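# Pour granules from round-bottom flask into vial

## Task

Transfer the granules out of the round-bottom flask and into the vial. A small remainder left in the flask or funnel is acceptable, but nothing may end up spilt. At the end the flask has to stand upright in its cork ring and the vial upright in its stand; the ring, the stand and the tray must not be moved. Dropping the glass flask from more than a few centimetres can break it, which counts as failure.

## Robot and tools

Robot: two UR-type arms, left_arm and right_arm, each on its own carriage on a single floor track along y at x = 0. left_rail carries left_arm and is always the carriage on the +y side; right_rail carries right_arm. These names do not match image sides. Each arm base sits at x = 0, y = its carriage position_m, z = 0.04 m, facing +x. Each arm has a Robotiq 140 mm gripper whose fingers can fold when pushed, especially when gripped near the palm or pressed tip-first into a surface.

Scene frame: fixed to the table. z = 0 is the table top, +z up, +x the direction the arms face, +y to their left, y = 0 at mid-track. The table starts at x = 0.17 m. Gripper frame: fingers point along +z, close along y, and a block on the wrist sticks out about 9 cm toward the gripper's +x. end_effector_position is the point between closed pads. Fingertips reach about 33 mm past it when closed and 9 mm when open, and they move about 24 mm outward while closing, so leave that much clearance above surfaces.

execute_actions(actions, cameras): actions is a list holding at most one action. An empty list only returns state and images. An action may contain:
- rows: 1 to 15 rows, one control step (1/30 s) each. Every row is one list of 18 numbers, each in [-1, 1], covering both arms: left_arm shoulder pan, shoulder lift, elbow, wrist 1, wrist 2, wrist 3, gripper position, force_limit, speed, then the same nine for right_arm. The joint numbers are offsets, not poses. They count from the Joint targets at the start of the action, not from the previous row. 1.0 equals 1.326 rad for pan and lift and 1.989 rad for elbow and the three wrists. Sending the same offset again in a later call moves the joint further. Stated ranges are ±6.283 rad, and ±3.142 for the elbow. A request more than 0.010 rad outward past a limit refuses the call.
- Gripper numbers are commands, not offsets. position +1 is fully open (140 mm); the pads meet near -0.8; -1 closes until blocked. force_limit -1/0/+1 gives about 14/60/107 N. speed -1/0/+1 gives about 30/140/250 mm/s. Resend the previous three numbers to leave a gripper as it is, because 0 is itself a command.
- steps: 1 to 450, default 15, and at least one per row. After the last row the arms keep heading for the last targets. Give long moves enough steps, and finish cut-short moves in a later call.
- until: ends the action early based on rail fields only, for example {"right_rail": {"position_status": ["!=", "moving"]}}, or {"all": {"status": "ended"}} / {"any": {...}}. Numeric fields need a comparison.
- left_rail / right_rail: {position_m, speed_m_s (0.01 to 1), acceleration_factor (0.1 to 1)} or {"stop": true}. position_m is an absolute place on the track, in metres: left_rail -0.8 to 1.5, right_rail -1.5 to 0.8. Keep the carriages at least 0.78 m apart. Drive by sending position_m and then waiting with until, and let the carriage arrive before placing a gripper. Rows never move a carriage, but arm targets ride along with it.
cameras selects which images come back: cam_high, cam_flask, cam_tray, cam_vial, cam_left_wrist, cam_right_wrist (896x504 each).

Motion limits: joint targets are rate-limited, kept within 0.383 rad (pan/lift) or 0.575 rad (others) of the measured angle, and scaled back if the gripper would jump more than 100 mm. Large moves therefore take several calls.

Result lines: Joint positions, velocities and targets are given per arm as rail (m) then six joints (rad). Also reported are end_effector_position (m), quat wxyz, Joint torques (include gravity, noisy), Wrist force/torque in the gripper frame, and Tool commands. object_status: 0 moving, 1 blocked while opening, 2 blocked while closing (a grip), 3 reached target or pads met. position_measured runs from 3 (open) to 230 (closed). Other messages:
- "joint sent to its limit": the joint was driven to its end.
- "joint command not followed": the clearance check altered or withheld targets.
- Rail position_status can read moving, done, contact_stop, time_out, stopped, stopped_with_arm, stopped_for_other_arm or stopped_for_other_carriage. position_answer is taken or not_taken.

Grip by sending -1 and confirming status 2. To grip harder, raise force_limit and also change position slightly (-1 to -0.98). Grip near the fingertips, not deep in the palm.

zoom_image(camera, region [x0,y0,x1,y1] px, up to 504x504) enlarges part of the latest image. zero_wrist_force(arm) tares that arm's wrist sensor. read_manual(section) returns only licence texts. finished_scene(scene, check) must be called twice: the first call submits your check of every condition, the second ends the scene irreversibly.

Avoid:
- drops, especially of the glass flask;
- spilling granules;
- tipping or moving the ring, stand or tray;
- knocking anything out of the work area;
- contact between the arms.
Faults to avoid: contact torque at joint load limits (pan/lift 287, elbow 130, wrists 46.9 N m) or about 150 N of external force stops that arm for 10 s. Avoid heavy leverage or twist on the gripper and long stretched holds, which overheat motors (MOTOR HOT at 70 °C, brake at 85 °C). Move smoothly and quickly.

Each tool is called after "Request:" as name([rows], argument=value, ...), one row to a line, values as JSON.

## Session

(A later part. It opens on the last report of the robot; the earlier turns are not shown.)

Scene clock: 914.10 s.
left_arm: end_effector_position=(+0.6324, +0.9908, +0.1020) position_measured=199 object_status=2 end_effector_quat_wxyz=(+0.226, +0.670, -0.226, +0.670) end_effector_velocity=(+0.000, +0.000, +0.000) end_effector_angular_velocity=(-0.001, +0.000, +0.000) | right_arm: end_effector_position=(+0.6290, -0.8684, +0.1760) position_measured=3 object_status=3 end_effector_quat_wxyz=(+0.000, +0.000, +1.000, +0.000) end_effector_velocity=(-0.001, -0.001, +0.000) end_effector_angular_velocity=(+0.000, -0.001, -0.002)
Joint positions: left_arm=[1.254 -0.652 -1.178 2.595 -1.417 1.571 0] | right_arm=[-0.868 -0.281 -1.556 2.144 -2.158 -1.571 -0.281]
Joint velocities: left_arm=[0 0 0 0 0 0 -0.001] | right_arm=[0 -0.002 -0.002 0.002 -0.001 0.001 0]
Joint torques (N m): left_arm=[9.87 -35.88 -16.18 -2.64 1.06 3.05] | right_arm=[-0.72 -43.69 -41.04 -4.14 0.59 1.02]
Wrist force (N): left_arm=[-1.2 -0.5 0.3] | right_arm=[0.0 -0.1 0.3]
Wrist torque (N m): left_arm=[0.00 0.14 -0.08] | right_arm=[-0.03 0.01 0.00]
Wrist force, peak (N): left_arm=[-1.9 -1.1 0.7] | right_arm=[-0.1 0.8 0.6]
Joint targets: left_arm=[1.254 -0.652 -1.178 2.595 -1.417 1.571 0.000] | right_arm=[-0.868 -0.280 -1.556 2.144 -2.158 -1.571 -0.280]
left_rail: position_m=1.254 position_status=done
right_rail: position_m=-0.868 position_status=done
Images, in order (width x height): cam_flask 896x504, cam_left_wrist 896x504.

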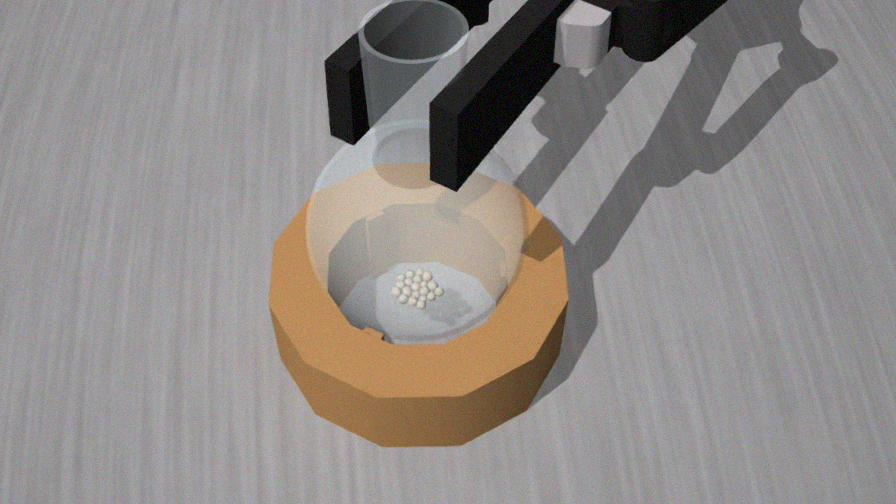

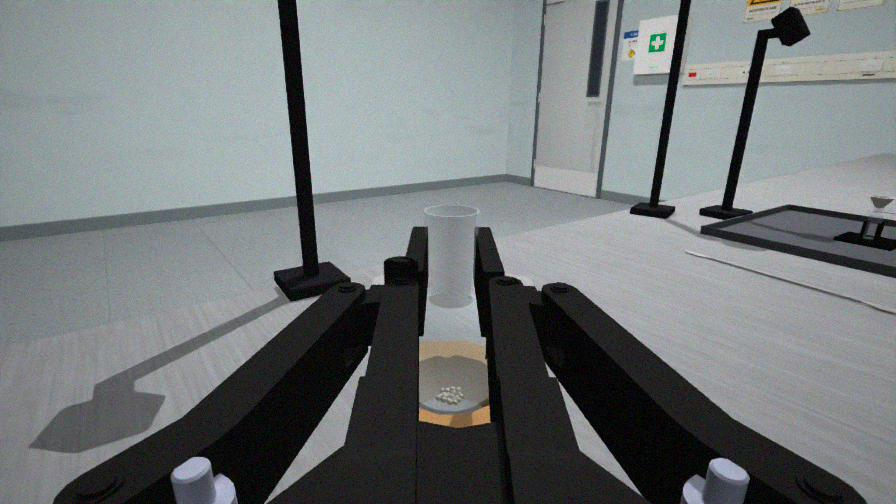

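Request:
execute_actions([
  {"rows": [[0,-0.0020,-0.00003,0.00136,0,0,-1,0,-0.6,0,0,0,0,0,0,1,1,1],[0,-0.00726,-0.0001,0.00494,0,0,-1,0,-0.6,0,0,0,0,0,0,1,1,1],[0,-0.01471,-0.0002,0.00999,0,0,-1,0,-0.6,0,0,0,0,0,0,1,1,1],[0,-0.02324,-0.00031,0.0158,0,0,-1,0,-0.6,0,0,0,0,0,0,1,1,1],[0,-0.03177,-0.00042,0.0216,0,0,-1,0,-0.6,0,0,0,0,0,0,1,1,1],[0,-0.03922,-0.00052,0.02666,0,0,-1,0,-0.6,0,0,0,0,0,0,1,1,1],[0,-0.04448,-0.00059,0.03023,0,0,-1,0,-0.6,0,0,0,0,0,0,1,1,1],[0,-0.04648,-0.00062,0.03159,0,0,-1,0,-0.6,0,0,0,0,0,0,1,1,1]], "steps": 12},
], cameras=["cam_flask", "cam_left_wrist"])

Scene clock: 951.77 s.
left_arm: end_effector_position=(+0.6324, +0.9908, +0.1219) position_measured=199 object_status=2 end_effector_quat_wxyz=(+0.226, +0.670, -0.226, +0.670) end_effector_velocity=(+0.000, +0.001, +0.001) end_effector_angular_velocity=(+0.001, +0.000, +0.001) | right_arm: end_effector_position=(+0.6290, -0.8684, +0.1760) position_measured=3 object_status=3 end_effector_quat_wxyz=(+0.000, +0.000, +1.000, +0.000) end_effector_velocity=(+0.000, -0.001, +0.001) end_effector_angular_velocity=(-0.002, -0.002, -0.001)
Joint positions: left_arm=[1.254 -0.652 -1.239 2.594 -1.354 1.571 0] | right_arm=[-0.868 -0.281 -1.556 2.144 -2.158 -1.571 -0.281]
Joint velocities: left_arm=[0 0 -0.003 0 0.003 -0.001 0.001] | right_arm=[0 0 -0.001 0 -0.001 -0.001 0]
Joint torques (N m): left_arm=[-6.26 -58.97 -24 -1.5 -1.65 2.08] | right_arm=[3.11 -46.85 -39.44 -3.94 0.14 1.71]
Wrist force (N): left_arm=[-2.2 -0.3 0.9] | right_arm=[0.0 0.3 0.8]
Wrist torque (N m): left_arm=[0.10 0.21 -0.07] | right_arm=[0.06 0.00 0.00]
Wrist force, peak (N): left_arm=[-2.8 -0.9 0.6] | right_arm=[0.1 0.2 1.1]
Joint targets: left_arm=[1.254 -0.652 -1.240 2.594 -1.354 1.571 0.000] | right_arm=[-0.868 -0.280 -1.556 2.144 -2.158 -1.571 -0.280]
left_rail: position_m=1.254 position_status=done
right_rail: position_m=-0.868 position_status=done
Images, in order (width x height): cam_flask 896x504, cam_left_wrist 896x504.

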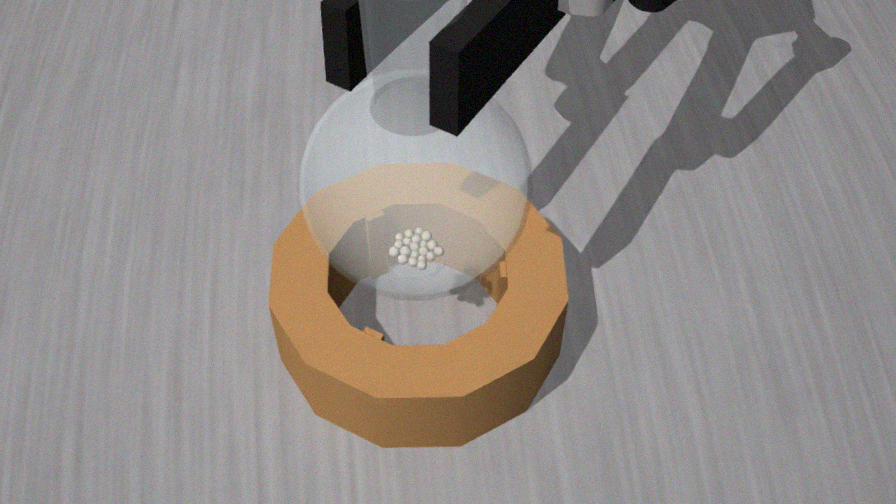

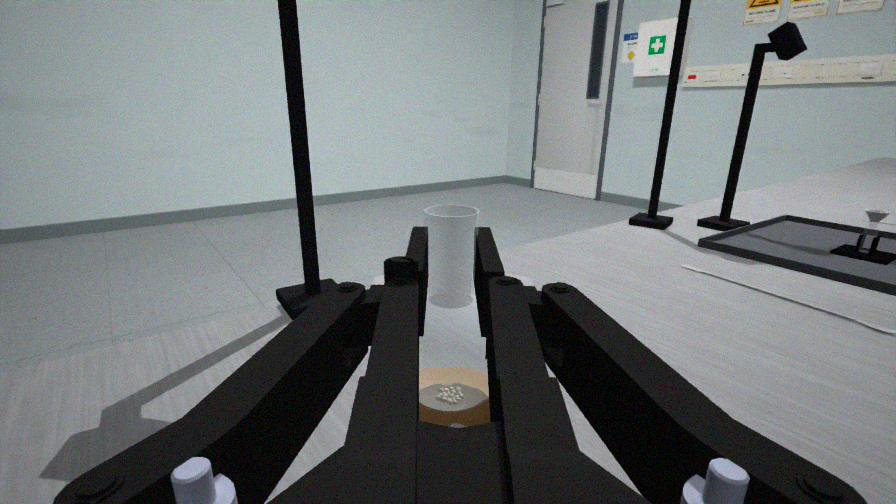

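Request:
execute_actions(actions=[], cameras=["cam_high", "cam_tray", "cam_vial"])

Scene clock: 987.80 s.
left_arm: end_effector_position=(+0.6324, +0.9908, +0.1220) position_measured=199 object_status=2 end_effector_quat_wxyz=(+0.226, +0.670, -0.226, +0.670) end_effector_velocity=(+0.001, +0.000, +0.000) end_effector_angular_velocity=(+0.000, +0.000, +0.001) | right_arm: end_effector_position=(+0.6290, -0.8684, +0.1760) position_measured=3 object_status=3 end_effector_quat_wxyz=(+0.000, +0.000, +1.000, +0.000) end_effector_velocity=(+0.000, +0.002, +0.001) end_effector_angular_velocity=(+0.000, -0.002, +0.003)
Joint positions: left_arm=[1.254 -0.652 -1.24 2.594 -1.354 1.571 0] | right_arm=[-0.868 -0.281 -1.556 2.144 -2.158 -1.571 -0.281]
Joint velocities: left_arm=[0 0.001 0 0 0 0 0] | right_arm=[0 0.003 -0.002 0 0 0 0]
Joint torques (N m): left_arm=[-5.7 -55.31 -13.01 -2.86 -1.68 2.13] | right_arm=[2.15 -44.58 -40.24 -4.02 -0.06 1.45]
Wrist force (N): left_arm=[-2.2 -0.9 0.7] | right_arm=[-0.1 0.4 0.6]
Wrist torque (N m): left_arm=[-0.02 0.22 -0.07] | right_arm=[0.08 0.02 0.00]
Wrist force, peak (N): left_arm=[-2.7 -0.5 0.7] | right_arm=[-0.4 0.7 0.8]
Joint targets: left_arm=[1.254 -0.652 -1.240 2.594 -1.354 1.571 0.000] | right_arm=[-0.868 -0.280 -1.556 2.144 -2.158 -1.571 -0.280]
Tool commands: left_gripper/position=-1.0 left_gripper/force_limit=+0.0 left_gripper/speed=-0.6 right_gripper/position=+1.0 right_gripper/force_limit=+1.0 right_gripper/speed=+1.0
left_rail: position_m=1.254 position_status=done
right_rail: position_m=-0.868 position_status=done
Images, in order (width x height): cam_high 896x504, cam_tray 896x504, cam_vial 896x504.

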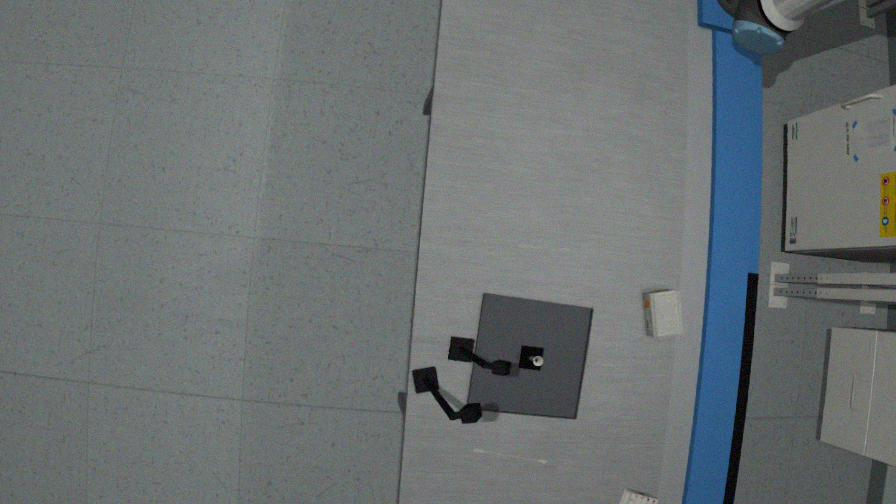

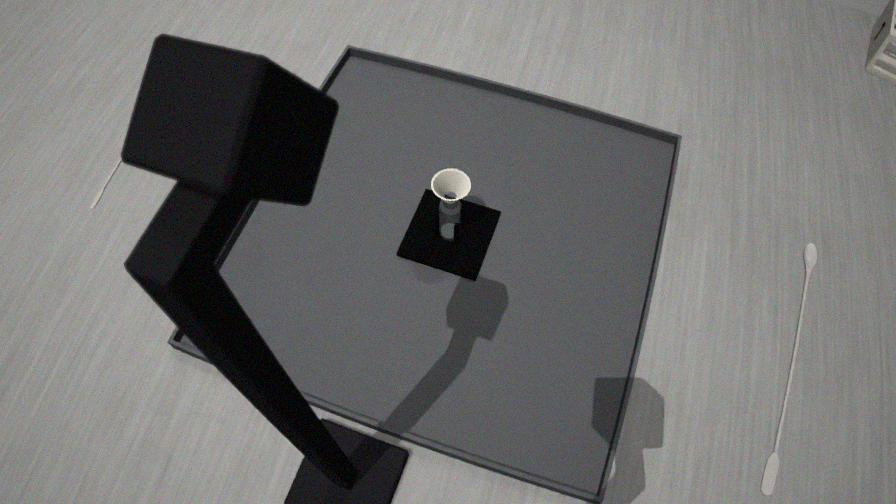

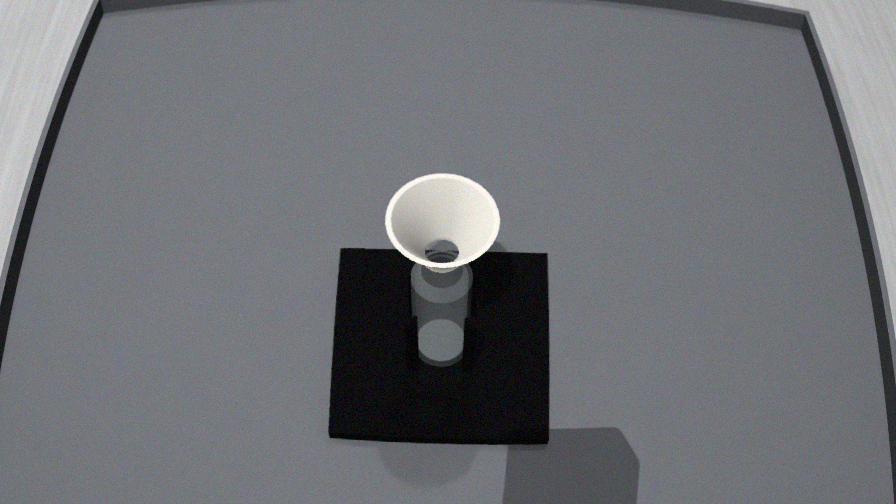

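Request:
zoom_image(camera="cam_high", region=[400, 280, 640, 420])

Request:
zoom_image(camera="cam_vial", region=[310, 150, 570, 460])

Request:
zoom_image(camera="cam_tray", region=[380, 150, 530, 300])

Scaled by 2.100 from the camera's 896x504 image, which has a finer 1280x720 frame.

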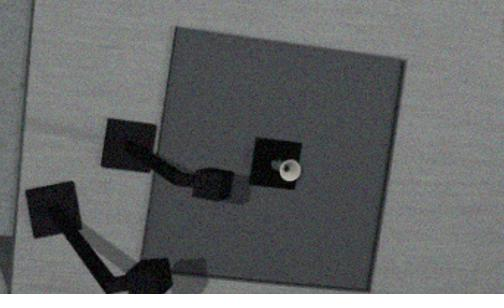

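Scaled by 1.626 from the camera's 896x504 image, which has a finer 1280x720 frame.

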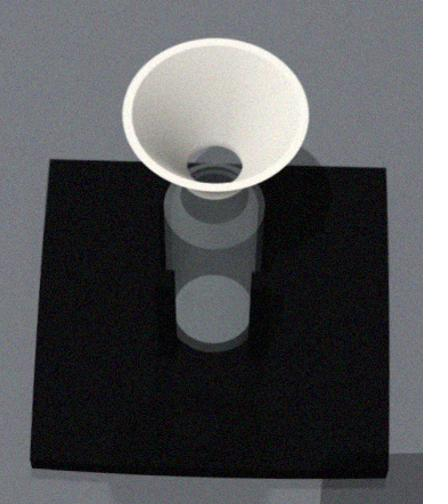

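Scaled by 3.360 from the camera's 896x504 image, which has a finer 1280x720 frame.

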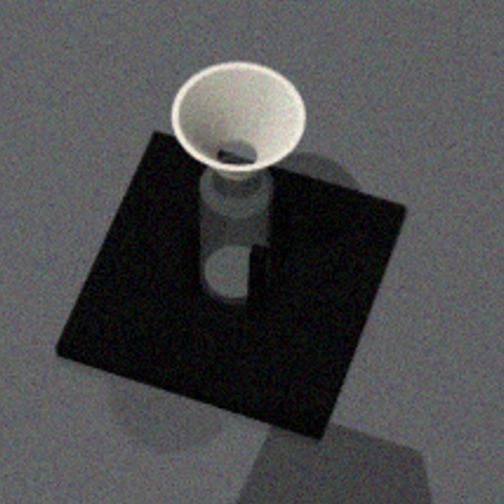

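Request:
execute_actions([
  {"rows": [[0,-0.003833,-0.00011,0.002665,0,0,-1,0,-0.6,0,0,0,0,0,0,1,1,1],[0,-0.014554,-0.000455,0.010157,0,0,-1,0,-0.6,0,0,0,0,0,0,1,1,1],[0,-0.030943,-0.00109,0.021718,0,0,-1,0,-0.6,0,0,0,0,0,0,1,1,1],[0,-0.051733,-0.002094,0.036582,0,0,-1,0,-0.6,0,0,0,0,0,0,1,1,1],[0,-0.075681,-0.003537,0.053991,0,0,-1,0,-0.6,0,0,0,0,0,0,1,1,1],[0,-0.101573,-0.005467,0.073182,0,0,-1,0,-0.6,0,0,0,0,0,0,1,1,1],[0,-0.128276,-0.007887,0.093405,0,0,-1,0,-0.6,0,0,0,0,0,0,1,1,1],[0,-0.154751,-0.010755,0.113923,0,0,-1,0,-0.6,0,0,0,0,0,0,1,1,1],[0,-0.18005,-0.013966,0.133999,0,0,-1,0,-0.6,0,0,0,0,0,0,1,1,1],[0,-0.203334,-0.017363,0.152919,0,0,-1,0,-0.6,0,0,0,0,0,0,1,1,1],[0,-0.223854,-0.020736,0.169971,0,0,-1,0,-0.6,0,0,0,0,0,0,1,1,1],[0,-0.240923,-0.023833,0.184448,0,0,-1,0,-0.6,0,0,0,0,0,0,1,1,1],[0,-0.253913,-0.026379,0.195655,0,0,-1,0,-0.6,0,0,0,0,0,0,1,1,1],[0,-0.262204,-0.028094,0.202896,0,0,-1,0,-0.6,0,0,0,0,0,0,1,1,1],[0,-0.265127,-0.028715,0.205467,0,0,-1,0,-0.6,0,0,0,0,0,0,1,1,1]], "steps": 18},
], cameras=["cam_left_wrist"])

Scene clock: 1169.23 s.
left_arm: end_effector_position=(+0.6324, +0.9908, +0.2498) position_measured=199 object_status=2 end_effector_quat_wxyz=(+0.226, +0.670, -0.226, +0.670) end_effector_velocity=(+0.000, +0.001, +0.000) end_effector_angular_velocity=(+0.001, +0.000, +0.001) | right_arm: end_effector_position=(+0.6290, -0.8684, +0.1760) position_measured=3 object_status=3 end_effector_quat_wxyz=(+0.000, +0.000, +1.000, +0.000) end_effector_velocity=(+0.000, +0.000, +0.002) end_effector_angular_velocity=(-0.002, -0.002, +0.001)
Joint positions: left_arm=[1.254 -0.652 -1.591 2.537 -0.946 1.571 0] | right_arm=[-0.868 -0.281 -1.556 2.144 -2.158 -1.571 -0.281]
Joint velocities: left_arm=[0 0 -0.002 0 0.002 -0.001 0.001] | right_arm=[0 0.001 -0.002 -0.001 0.001 -0.001 0]
Joint torques (N m): left_arm=[-9.08 -45.85 -39.88 -0.91 -1.62 1.83] | right_arm=[-0.85 -43.57 -40.1 -3.37 -0.28 1.95]
Wrist force (N): left_arm=[-1.7 -0.5 0.5] | right_arm=[-0.1 0.3 0.5]
Wrist torque (N m): left_arm=[0.12 0.11 -0.08] | right_arm=[0.06 0.02 0.00]
Wrist force, peak (N): left_arm=[-4.6 -0.9 0.4] | right_arm=[-0.2 0.4 1.1]
Joint targets: left_arm=[1.254 -0.652 -1.591 2.537 -0.945 1.571 0.000] | right_arm=[-0.868 -0.280 -1.556 2.144 -2.158 -1.571 -0.280]
left_rail: position_m=1.254 position_status=done
right_rail: position_m=-0.868 position_status=done
Images, in order (width x height): cam_left_wrist 896x504.

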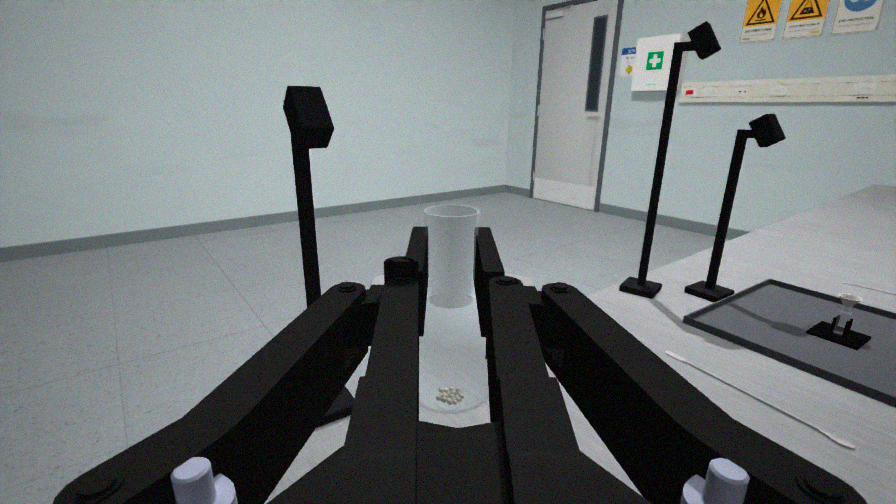

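Request:
zoom_image(camera="cam_left_wrist", region=[780, 270, 896, 370])

Request:
zoom_image(camera="cam_left_wrist", region=[600, 0, 896, 310])

Scaled by 4.345 from the camera's 896x504 image, which has a finer 1280x720 frame.

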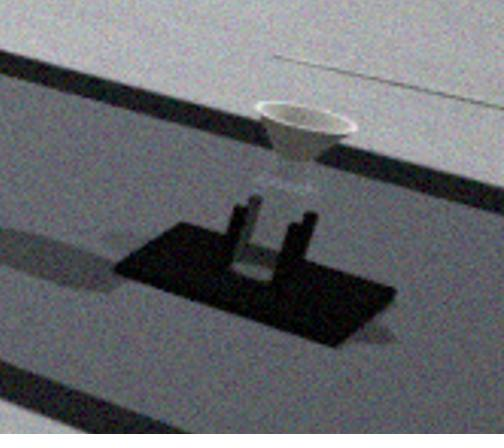

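Scaled by 1.626 from the camera's 896x504 image, which has a finer 1280x720 frame.

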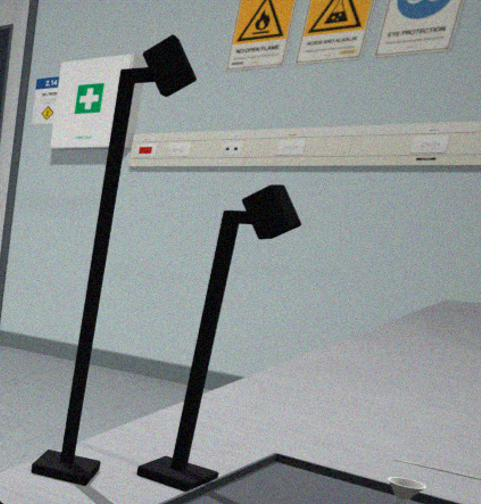

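Request:
execute_actions([
  {"left_rail": {"position_m": 0.95, "acceleration_factor": 0.7}, "steps": 150, "until": {"left_rail": {"position_status": ["!=", "moving"]}}},
], cameras=["cam_left_wrist", "cam_high"])

Scene clock: 1364.17 s.
left_arm: end_effector_position=(+0.6324, +0.6865, +0.2500) position_measured=199 object_status=2 end_effector_quat_wxyz=(+0.226, +0.670, -0.226, +0.670) end_effector_velocity=(+0.000, -0.002, +0.001) end_effector_angular_velocity=(+0.000, -0.001, +0.000) | right_arm: end_effector_position=(+0.6290, -0.8684, +0.1760) position_measured=3 object_status=3 end_effector_quat_wxyz=(+0.000, +0.000, +1.000, +0.000) end_effector_velocity=(+0.000, -0.001, +0.000) end_effector_angular_velocity=(+0.000, +0.001, -0.002)
Joint positions: left_arm=[0.95 -0.652 -1.591 2.537 -0.945 1.571 0] | right_arm=[-0.868 -0.281 -1.556 2.144 -2.158 -1.571 -0.281]
Joint velocities: left_arm=[-0.001 -0.001 0 -0.001 0 0 0] | right_arm=[0 -0.001 0.001 0 0.001 0 0.001]
Joint torques (N m): left_arm=[-8.03 -33.52 -21.35 -4.47 -1.66 1.71] | right_arm=[4.53 -44.42 -39.43 -3.31 -0.14 1.74]
Wrist force (N): left_arm=[-1.4 -0.3 0.8] | right_arm=[-0.1 0.3 0.2]
Wrist torque (N m): left_arm=[0.16 0.05 -0.07] | right_arm=[0.06 0.02 0.01]
Wrist force, peak (N): left_arm=[-1.8 0.8 1.5] | right_arm=[-0.4 0.3 1.0]
Joint targets: left_arm=[0.950 -0.652 -1.591 2.537 -0.945 1.571 0.000] | right_arm=[-0.868 -0.280 -1.556 2.144 -2.158 -1.571 -0.280]
Tool commands: left_gripper/position=-1.0 left_gripper/force_limit=+0.0 left_gripper/speed=-0.6 right_gripper/position=+1.0 right_gripper/force_limit=+1.0 right_gripper/speed=+1.0
left_rail: position_m=0.950 position_status=done
right_rail: position_m=-0.868 position_status=done
Images, in order (width x height): cam_high 896x504, cam_left_wrist 896x504.

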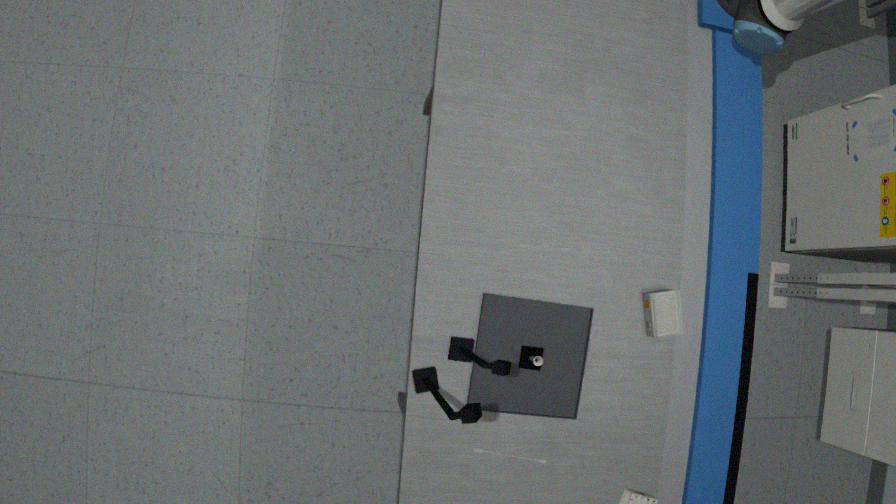

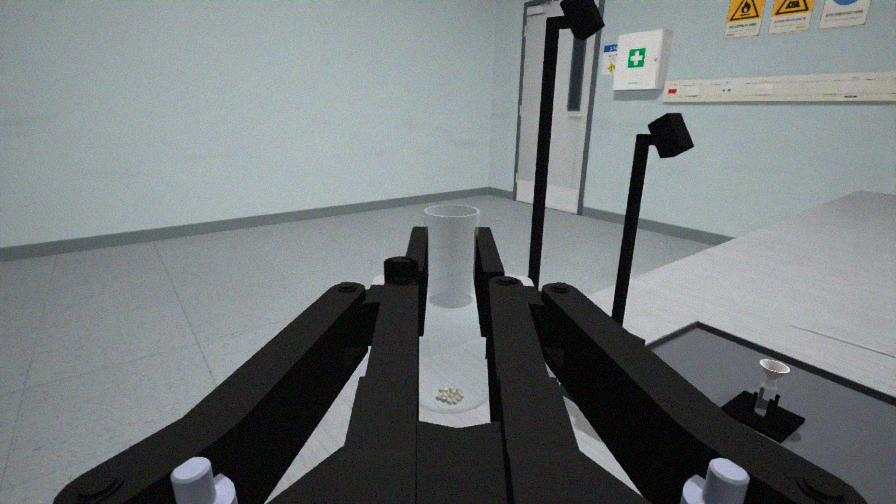

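Request:
zoom_image(camera="cam_left_wrist", region=[700, 330, 860, 450])

Request:
zoom_image(camera="cam_left_wrist", region=[392, 180, 512, 420])

Scaled by 3.150 from the camera's 896x504 image, which has a finer 1280x720 frame.

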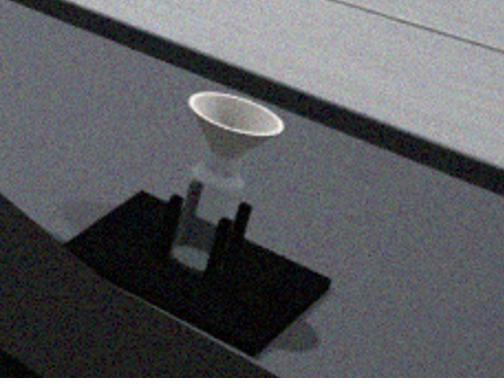

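Scaled by 2.100 from the camera's 896x504 image, which has a finer 1280x720 frame.

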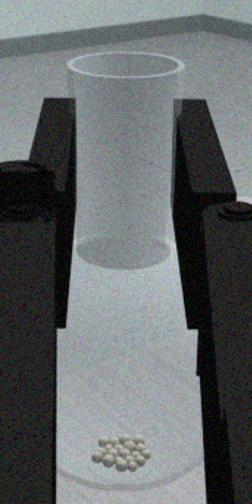

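Request:
execute_actions([
  {"left_rail": {"position_m": 0.60, "acceleration_factor": 0.7}, "rows": [[0.002171,-0.000685,0.000331,0.000685,0,-0.00559,-1,0,-0.6,0,0,0,0,0,0,1,1,1],[0.008282,-0.002613,0.001263,0.002611,0,-0.021319,-1,0,-0.6,0,0,0,0,0,0,1,1,1],[0.017725,-0.005594,0.002704,0.005588,0,-0.045631,-1,0,-0.6,0,0,0,0,0,0,1,1,1],[0.029895,-0.009434,0.00456,0.009424,0,-0.076959,-1,0,-0.6,0,0,0,0,0,0,1,1,1],[0.044188,-0.013944,0.006741,0.01393,0,-0.113754,-1,0,-0.6,0,0,0,0,0,0,1,1,1],[0.059994,-0.018932,0.009152,0.018913,0,-0.154445,-1,0,-0.6,0,0,0,0,0,0,1,1,1],[0.076709,-0.024207,0.011702,0.024182,0,-0.197474,-1,0,-0.6,0,0,0,0,0,0,1,1,1],[0.093728,-0.029577,0.014298,0.029548,0,-0.241289,-1,0,-0.6,0,0,0,0,0,0,1,1,1],[0.110443,-0.034852,0.016848,0.034817,0,-0.284318,-1,0,-0.6,0,0,0,0,0,0,1,1,1],[0.12625,-0.03984,0.019259,0.0398,0,-0.325009,-1,0,-0.6,0,0,0,0,0,0,1,1,1],[0.140542,-0.04435,0.02144,0.044306,0,-0.361804,-1,0,-0.6,0,0,0,0,0,0,1,1,1],[0.152712,-0.04819,0.023296,0.048142,0,-0.393132,-1,0,-0.6,0,0,0,0,0,0,1,1,1],[0.162154,-0.05117,0.024736,0.051119,0,-0.417439,-1,0,-0.6,0,0,0,0,0,0,1,1,1],[0.168266,-0.053099,0.025669,0.053045,0,-0.433173,-1,0,-0.6,0,0,0,0,0,0,1,1,1],[0.170437,-0.053784,0.026,0.05373,0,-0.438763,-1,0,-0.6,0,0,0,0,0,0,1,1,1]], "steps": 120, "until": {"left_rail": {"position_status": ["!=", "moving"]}}},
], cameras=["cam_left_wrist"])

Scene clock: 1567.07 s.
left_arm: end_effector_position=(+0.6332, +0.5041, +0.2249) position_measured=199 object_status=2 end_effector_quat_wxyz=(+0.408, +0.719, +0.163, +0.538) end_effector_velocity=(+0.000, -0.001, +0.000) end_effector_angular_velocity=(+0.001, +0.000, -0.001) | right_arm: end_effector_position=(+0.6290, -0.8684, +0.1760) position_measured=3 object_status=3 end_effector_quat_wxyz=(+0.000, +0.000, +1.000, +0.000) end_effector_velocity=(+0.000, -0.001, +0.000) end_effector_angular_velocity=(-0.001, +0.001, -0.001)
Joint positions: left_arm=[0.6 -0.426 -1.662 2.588 -0.839 1.571 -0.873] | right_arm=[-0.868 -0.281 -1.556 2.144 -2.158 -1.571 -0.281]
Joint velocities: left_arm=[-0.001 0 0 0 0 0.001 0.001] | right_arm=[0 -0.001 0.001 0 0 -0.001 0]
Joint torques (N m): left_arm=[12.84 -35.56 -17.79 -1.44 -1.23 -2.53] | right_arm=[2.76 -42.63 -38.39 -3.33 -0.25 2.32]
Wrist force (N): left_arm=[-0.3 -0.5 0.2] | right_arm=[0.0 0.4 0.5]
Wrist torque (N m): left_arm=[0.17 -0.02 -0.07] | right_arm=[0.09 0.00 0.01]
Wrist force, peak (N): left_arm=[0.7 -3.3 -1.2] | right_arm=[-0.1 0.7 1.0]
Joint targets: left_arm=[0.600 -0.426 -1.662 2.588 -0.839 1.571 -0.873] | right_arm=[-0.868 -0.280 -1.556 2.144 -2.158 -1.571 -0.280]
left_rail: position_m=0.600 position_status=done
right_rail: position_m=-0.868 position_status=done
Images, in order (width x height): cam_left_wrist 896x504.

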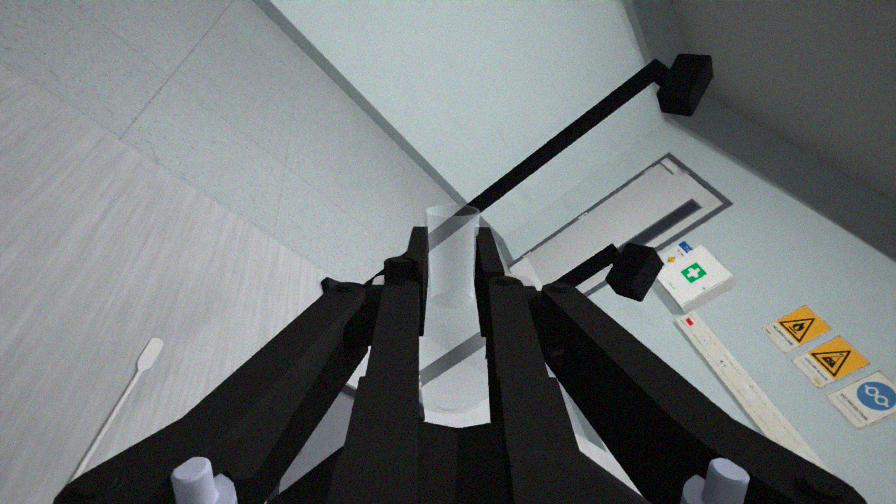

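Request:
execute_actions([
  {"left_rail": {"position_m": 0.216, "acceleration_factor": 0.7}, "rows": [[0.002171,-0.000923,0.00041,0.000764,0,-0.001118,-1,0,-0.6,0,0,0,0,0,0,1,1,1],[0.008282,-0.003519,0.001563,0.002915,0,-0.004263,-1,0,-0.6,0,0,0,0,0,0,1,1,1],[0.017725,-0.007533,0.003345,0.00624,0,-0.009124,-1,0,-0.6,0,0,0,0,0,0,1,1,1],[0.029895,-0.012704,0.005641,0.010524,0,-0.015388,-1,0,-0.6,0,0,0,0,0,0,1,1,1],[0.044188,-0.018778,0.008338,0.015556,0,-0.022746,-1,0,-0.6,0,0,0,0,0,0,1,1,1],[0.059994,-0.025495,0.01132,0.02112,0,-0.030882,-1,0,-0.6,0,0,0,0,0,0,1,1,1],[0.076709,-0.032598,0.014474,0.027005,0,-0.039486,-1,0,-0.6,0,0,0,0,0,0,1,1,1],[0.093728,-0.03983,0.017686,0.032996,0,-0.048247,-1,0,-0.6,0,0,0,0,0,0,1,1,1],[0.110443,-0.046933,0.02084,0.038881,0,-0.056851,-1,0,-0.6,0,0,0,0,0,0,1,1,1],[0.12625,-0.05365,0.023822,0.044445,0,-0.064987,-1,0,-0.6,0,0,0,0,0,0,1,1,1],[0.140542,-0.059724,0.026519,0.049477,0,-0.072345,-1,0,-0.6,0,0,0,0,0,0,1,1,1],[0.152712,-0.064895,0.028815,0.053761,0,-0.078609,-1,0,-0.6,0,0,0,0,0,0,1,1,1],[0.162154,-0.068908,0.030597,0.057085,0,-0.083469,-1,0,-0.6,0,0,0,0,0,0,1,1,1],[0.168266,-0.071505,0.03175,0.059237,0,-0.086615,-1,0,-0.6,0,0,0,0,0,0,1,1,1],[0.170437,-0.072428,0.03216,0.060001,0,-0.087733,-1,0,-0.6,0,0,0,0,0,0,1,1,1]], "steps": 150, "until": {"left_rail": {"position_status": ["!=", "moving"]}}},
], cameras=["cam_left_wrist", "cam_tray", "cam_vial"])

Scene clock: 1610.40 s.
left_arm: end_effector_position=(+0.5818, +0.2759, +0.1999) position_measured=199 object_status=2 end_effector_quat_wxyz=(+0.375, +0.698, +0.315, +0.522) end_effector_velocity=(+0.000, -0.001, +0.000) end_effector_angular_velocity=(+0.001, +0.000, +0.000) | right_arm: end_effector_position=(+0.6290, -0.8684, +0.1760) position_measured=3 object_status=3 end_effector_quat_wxyz=(+0.000, +0.000, +1.000, +0.000) end_effector_velocity=(+0.000, +0.000, +0.001) end_effector_angular_velocity=(-0.001, -0.001, +0.001)
Joint positions: left_arm=[0.216 -0.2 -1.758 2.652 -0.719 1.571 -1.047] | right_arm=[-0.868 -0.281 -1.556 2.144 -2.158 -1.571 -0.28]
Joint velocities: left_arm=[-0.001 0 0 0 0 0 0.001] | right_arm=[0 0.001 0 -0.001 0.001 0 0]
Joint torques (N m): left_arm=[12.1 -26.92 -19.56 -0.63 -0.98 -2.55] | right_arm=[1.58 -44.57 -39.33 -3.36 -1.04 2.28]
Wrist force (N): left_arm=[-0.3 -0.9 -0.2] | right_arm=[0.0 0.2 0.5]
Wrist torque (N m): left_arm=[0.09 0.01 0.01] | right_arm=[0.04 0.01 0.01]
Wrist force, peak (N): left_arm=[1.9 -2.5 -2.1] | right_arm=[0.2 0.2 1.2]
Joint targets: left_arm=[0.216 -0.200 -1.758 2.652 -0.719 1.571 -1.047] | right_arm=[-0.868 -0.280 -1.556 2.144 -2.158 -1.571 -0.280]
left_rail: position_m=0.216 position_status=done
right_rail: position_m=-0.868 position_status=done
Images, in order (width x height): cam_tray 896x504, cam_vial 896x504, cam_left_wrist 896x504.

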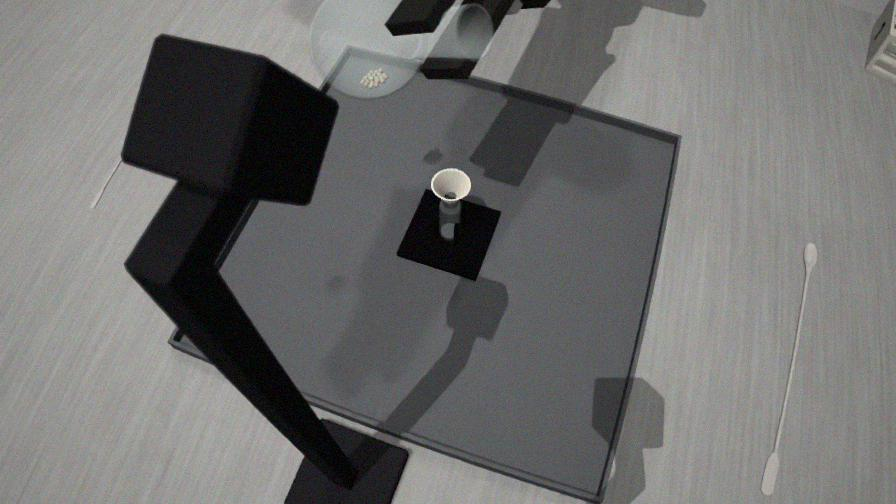

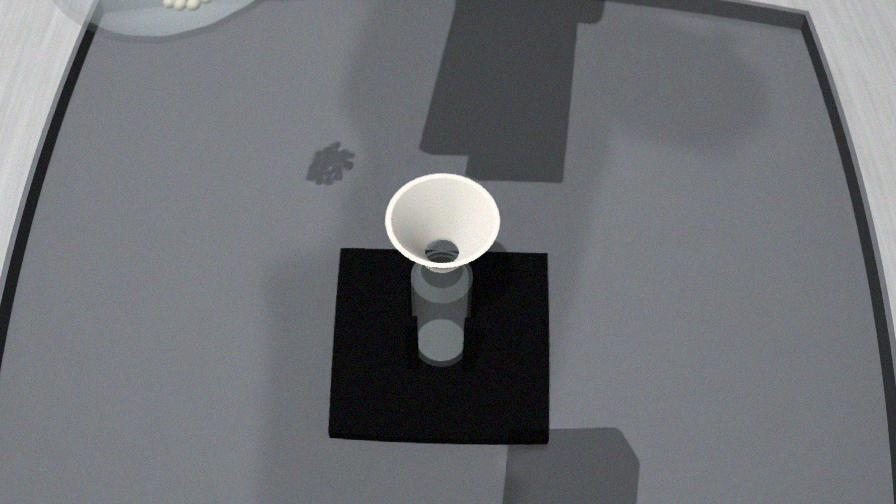

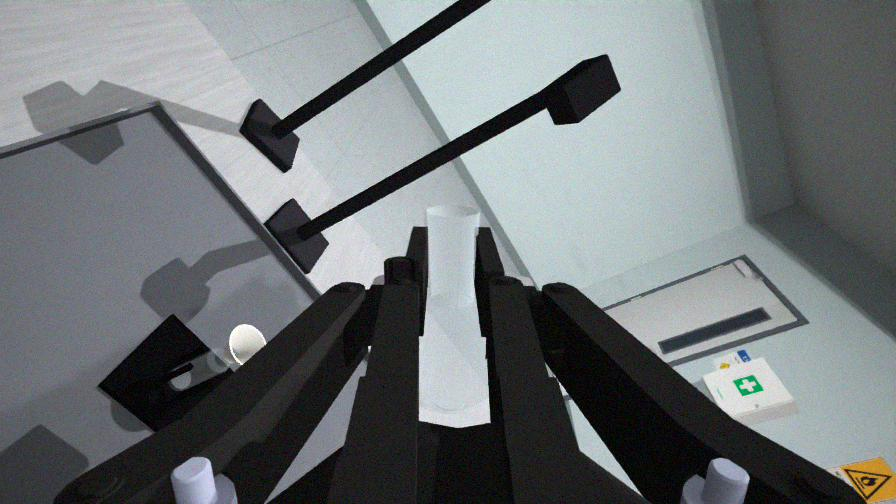

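Request:
execute_actions(actions=[])

Scene clock: 1652.90 s.
left_arm: end_effector_position=(+0.5818, +0.2758, +0.1999) position_measured=199 object_status=2 end_effector_quat_wxyz=(+0.375, +0.698, +0.315, +0.522) end_effector_velocity=(+0.000, +0.000, +0.000) end_effector_angular_velocity=(+0.001, +0.000, +0.001) | right_arm: end_effector_position=(+0.6290, -0.8684, +0.1760) position_measured=3 object_status=3 end_effector_quat_wxyz=(+0.000, +0.000, +1.000, +0.000) end_effector_velocity=(-0.001, -0.001, -0.001) end_effector_angular_velocity=(+0.000, +0.003, -0.001)
Joint positions: left_arm=[0.216 -0.2 -1.758 2.652 -0.719 1.571 -1.047] | right_arm=[-0.868 -0.281 -1.556 2.144 -2.158 -1.571 -0.28]
Joint velocities: left_arm=[0 0 0 0 0 -0.001 0.001] | right_arm=[0 -0.002 0.002 0 0 -0.001 0]
Joint torques (N m): left_arm=[-7.61 -13.95 -38.13 -3.81 -0.84 -2.52] | right_arm=[2.7 -45.31 -38.74 -4.04 -0.87 2.28]
Wrist force (N): left_arm=[-0.4 -0.3 -0.2] | right_arm=[-0.4 0.2 0.3]
Wrist torque (N m): left_arm=[0.20 0.04 0.01] | right_arm=[0.05 0.08 0.01]
Wrist force, peak (N): left_arm=[-0.6 -1.3 0.0] | right_arm=[-0.1 0.5 1.0]
Joint targets: left_arm=[0.216 -0.200 -1.758 2.652 -0.719 1.571 -1.047] | right_arm=[-0.868 -0.280 -1.556 2.144 -2.158 -1.571 -0.280]
Tool commands: left_gripper/position=-1.0 left_gripper/force_limit=+0.0 left_gripper/speed=-0.6 right_gripper/position=+1.0 right_gripper/force_limit=+1.0 right_gripper/speed=+1.0
left_rail: position_m=0.216 position_status=done
right_rail: position_m=-0.868 position_status=done

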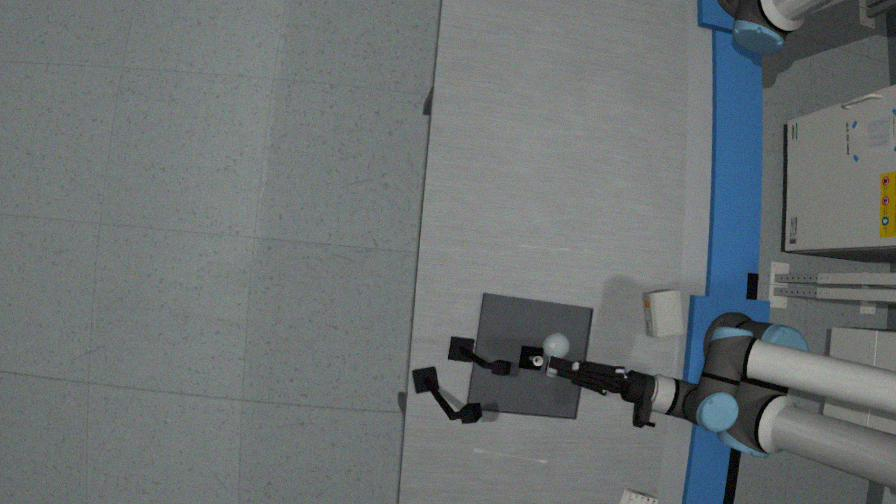

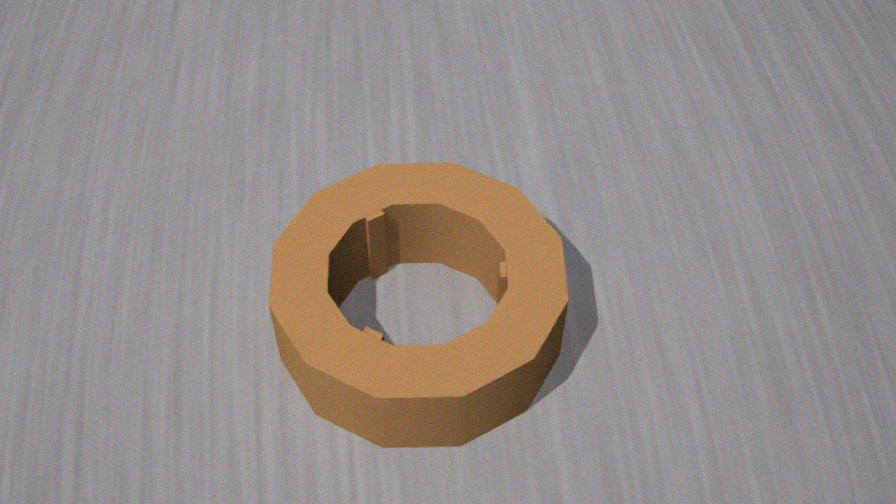

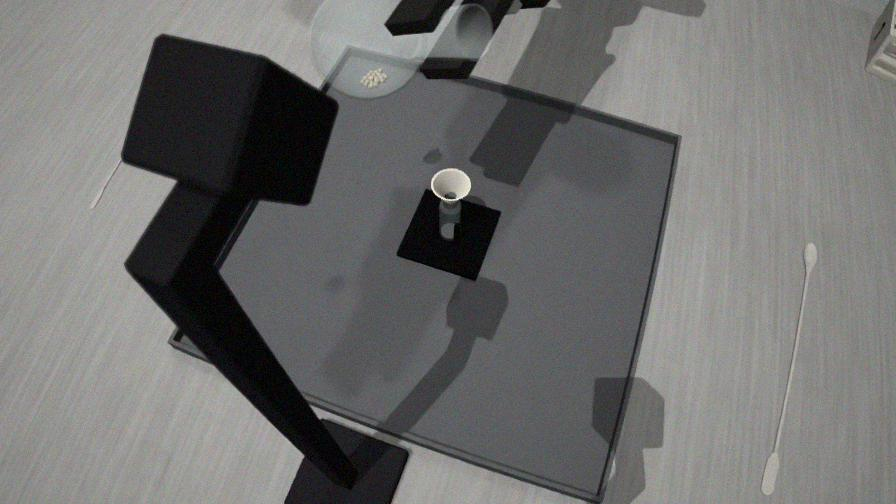

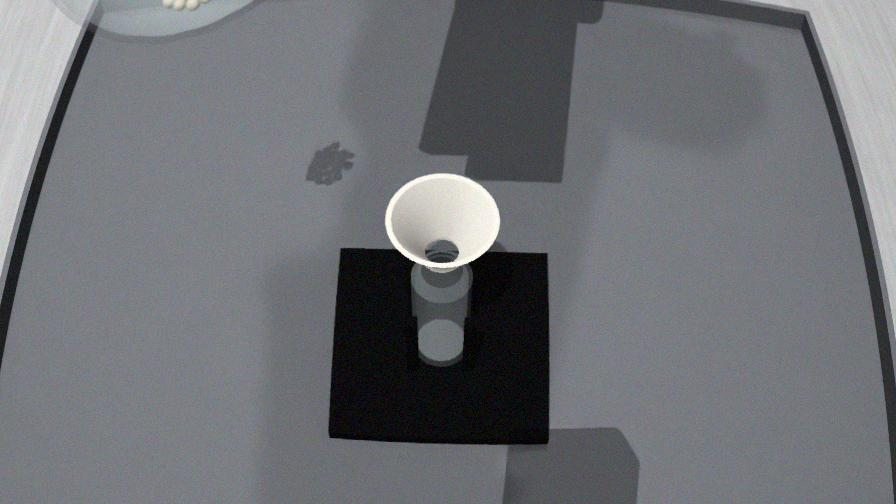

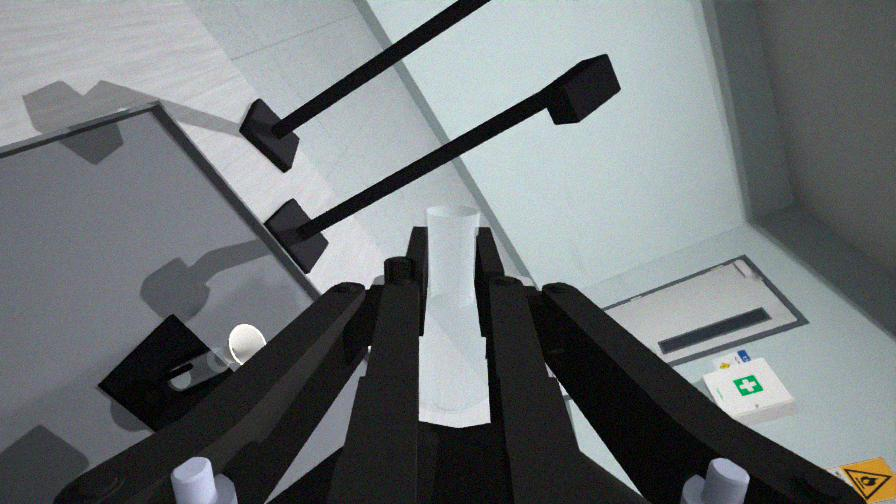

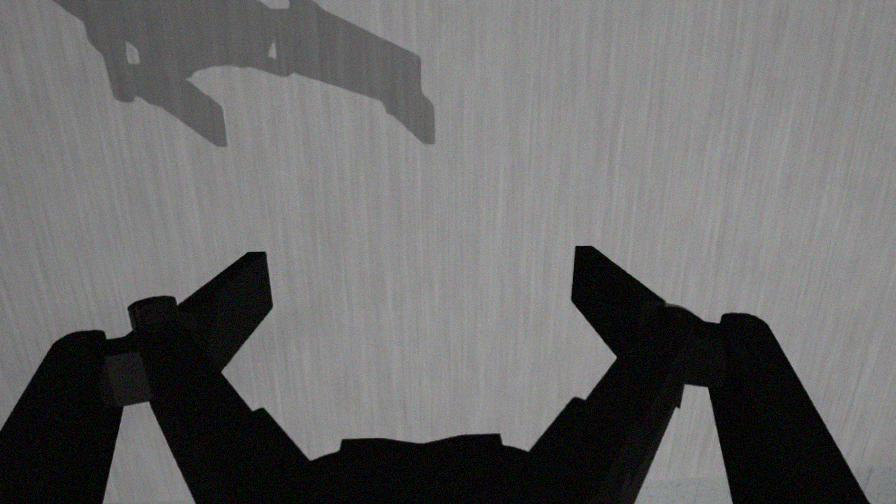

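Request:
execute_actions([
  {"rows": [
[-0.0001,0.00094,0.00019,-0.00082,0,-0.00391,-1,0,-0.6,0,0,0,0,0,0,1,1,1],
[-0.00039,0.00359,0.00073,-0.00313,0,-0.01493,-1,0,-0.6,0,0,0,0,0,0,1,1,1],
[-0.00083,0.00768,0.00156,-0.00669,0,-0.03195,-1,0,-0.6,0,0,0,0,0,0,1,1,1],
[-0.0014,0.01295,0.00263,-0.01128,0,-0.05388,-1,0,-0.6,0,0,0,0,0,0,1,1,1],
[-0.00206,0.01914,0.00388,-0.01668,0,-0.07964,-1,0,-0.6,0,0,0,0,0,0,1,1,1],
[-0.0028,0.02599,0.00527,-0.02264,0,-0.10813,-1,0,-0.6,0,0,0,0,0,0,1,1,1],
[-0.00358,0.03323,0.00674,-0.02895,0,-0.13826,-1,0,-0.6,0,0,0,0,0,0,1,1,1],
[-0.00438,0.0406,0.00824,-0.03538,0,-0.16893,-1,0,-0.6,0,0,0,0,0,0,1,1,1],
[-0.00516,0.04784,0.00971,-0.04169,0,-0.19906,-1,0,-0.6,0,0,0,0,0,0,1,1,1],
[-0.00589,0.05469,0.0111,-0.04765,0,-0.22755,-1,0,-0.6,0,0,0,0,0,0,1,1,1],
[-0.00656,0.06088,0.01235,-0.05305,0,-0.25331,-1,0,-0.6,0,0,0,0,0,0,1,1,1],
[-0.00713,0.06615,0.01342,-0.05764,0,-0.27524,-1,0,-0.6,0,0,0,0,0,0,1,1,1],
[-0.00757,0.07024,0.01425,-0.0612,0,-0.29226,-1,0,-0.6,0,0,0,0,0,0,1,1,1],
[-0.00785,0.07289,0.01479,-0.06351,0,-0.30328,-1,0,-0.6,0,0,0,0,0,0,1,1,1],
[-0.00796,0.07383,0.01498,-0.06433,0,-0.30719,-1,0,-0.6,0,0,0,0,0,0,1,1,1]
], "steps": 18},
], cameras=["cam_vial", "cam_left_wrist"])

Scene clock: 1748.40 s.
left_arm: end_effector_position=(+0.5821, +0.2697, +0.1663) position_measured=199 object_status=2 end_effector_quat_wxyz=(+0.517, +0.574, +0.507, +0.382) end_effector_velocity=(-0.001, +0.000, -0.001) end_effector_angular_velocity=(-0.005, +0.002, +0.001) | right_arm: end_effector_position=(+0.6290, -0.8684, +0.1760) position_measured=3 object_status=3 end_effector_quat_wxyz=(+0.000, +0.000, +1.000, +0.000) end_effector_velocity=(+0.001, +0.000, +0.000) end_effector_angular_velocity=(+0.001, -0.001, +0.000)
Joint positions: left_arm=[0.216 -0.211 -1.661 2.682 -0.847 1.571 -1.657] | right_arm=[-0.868 -0.281 -1.556 2.144 -2.158 -1.571 -0.28]
Joint velocities: left_arm=[0 0.001 0.001 0.001 -0.001 0 -0.005] | right_arm=[0 0 0.002 -0.001 -0.002 0.001 0]
Joint torques (N m): left_arm=[-11.22 -6.4 -13.12 -4.54 -0.97 -1.5] | right_arm=[5.33 -43.66 -38.45 -3.36 -0.76 2.47]
Wrist force (N): left_arm=[0.0 -0.1 0.0] | right_arm=[-0.1 0.4 0.7]
Wrist torque (N m): left_arm=[0.18 -0.03 -0.06] | right_arm=[0.08 0.02 0.00]
Wrist force, peak (N): left_arm=[-0.8 -1.0 -0.3] | right_arm=[-0.2 0.3 1.2]
Joint targets: left_arm=[0.216 -0.211 -1.661 2.682 -0.847 1.571 -1.658] | right_arm=[-0.868 -0.280 -1.556 2.144 -2.158 -1.571 -0.280]
left_rail: position_m=0.216 position_status=done
right_rail: position_m=-0.868 position_status=done
Images, in order (width x height): cam_vial 896x504, cam_left_wrist 896x504.

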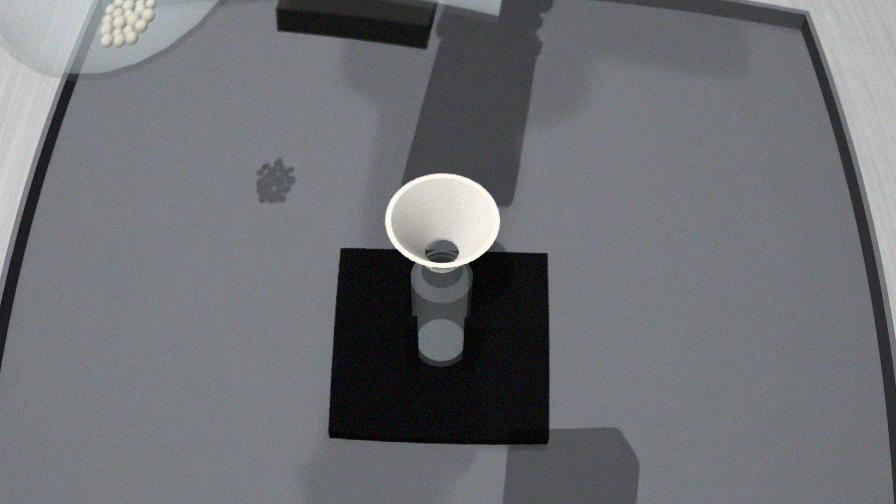

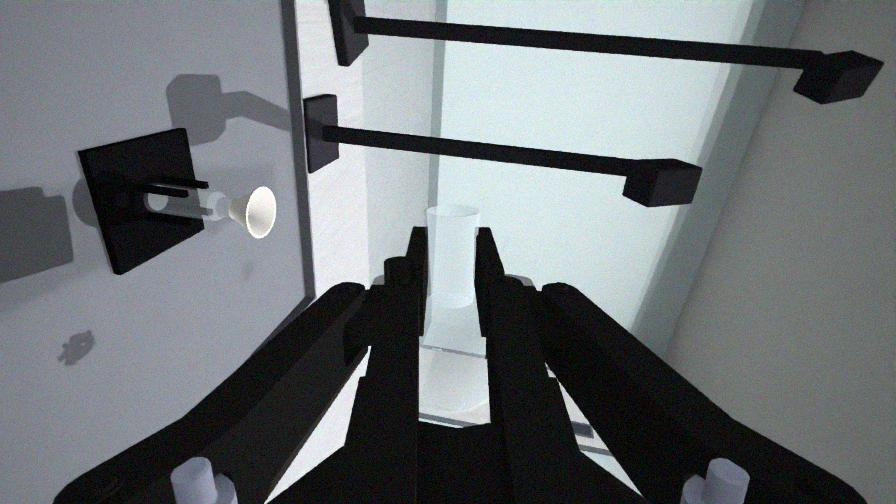

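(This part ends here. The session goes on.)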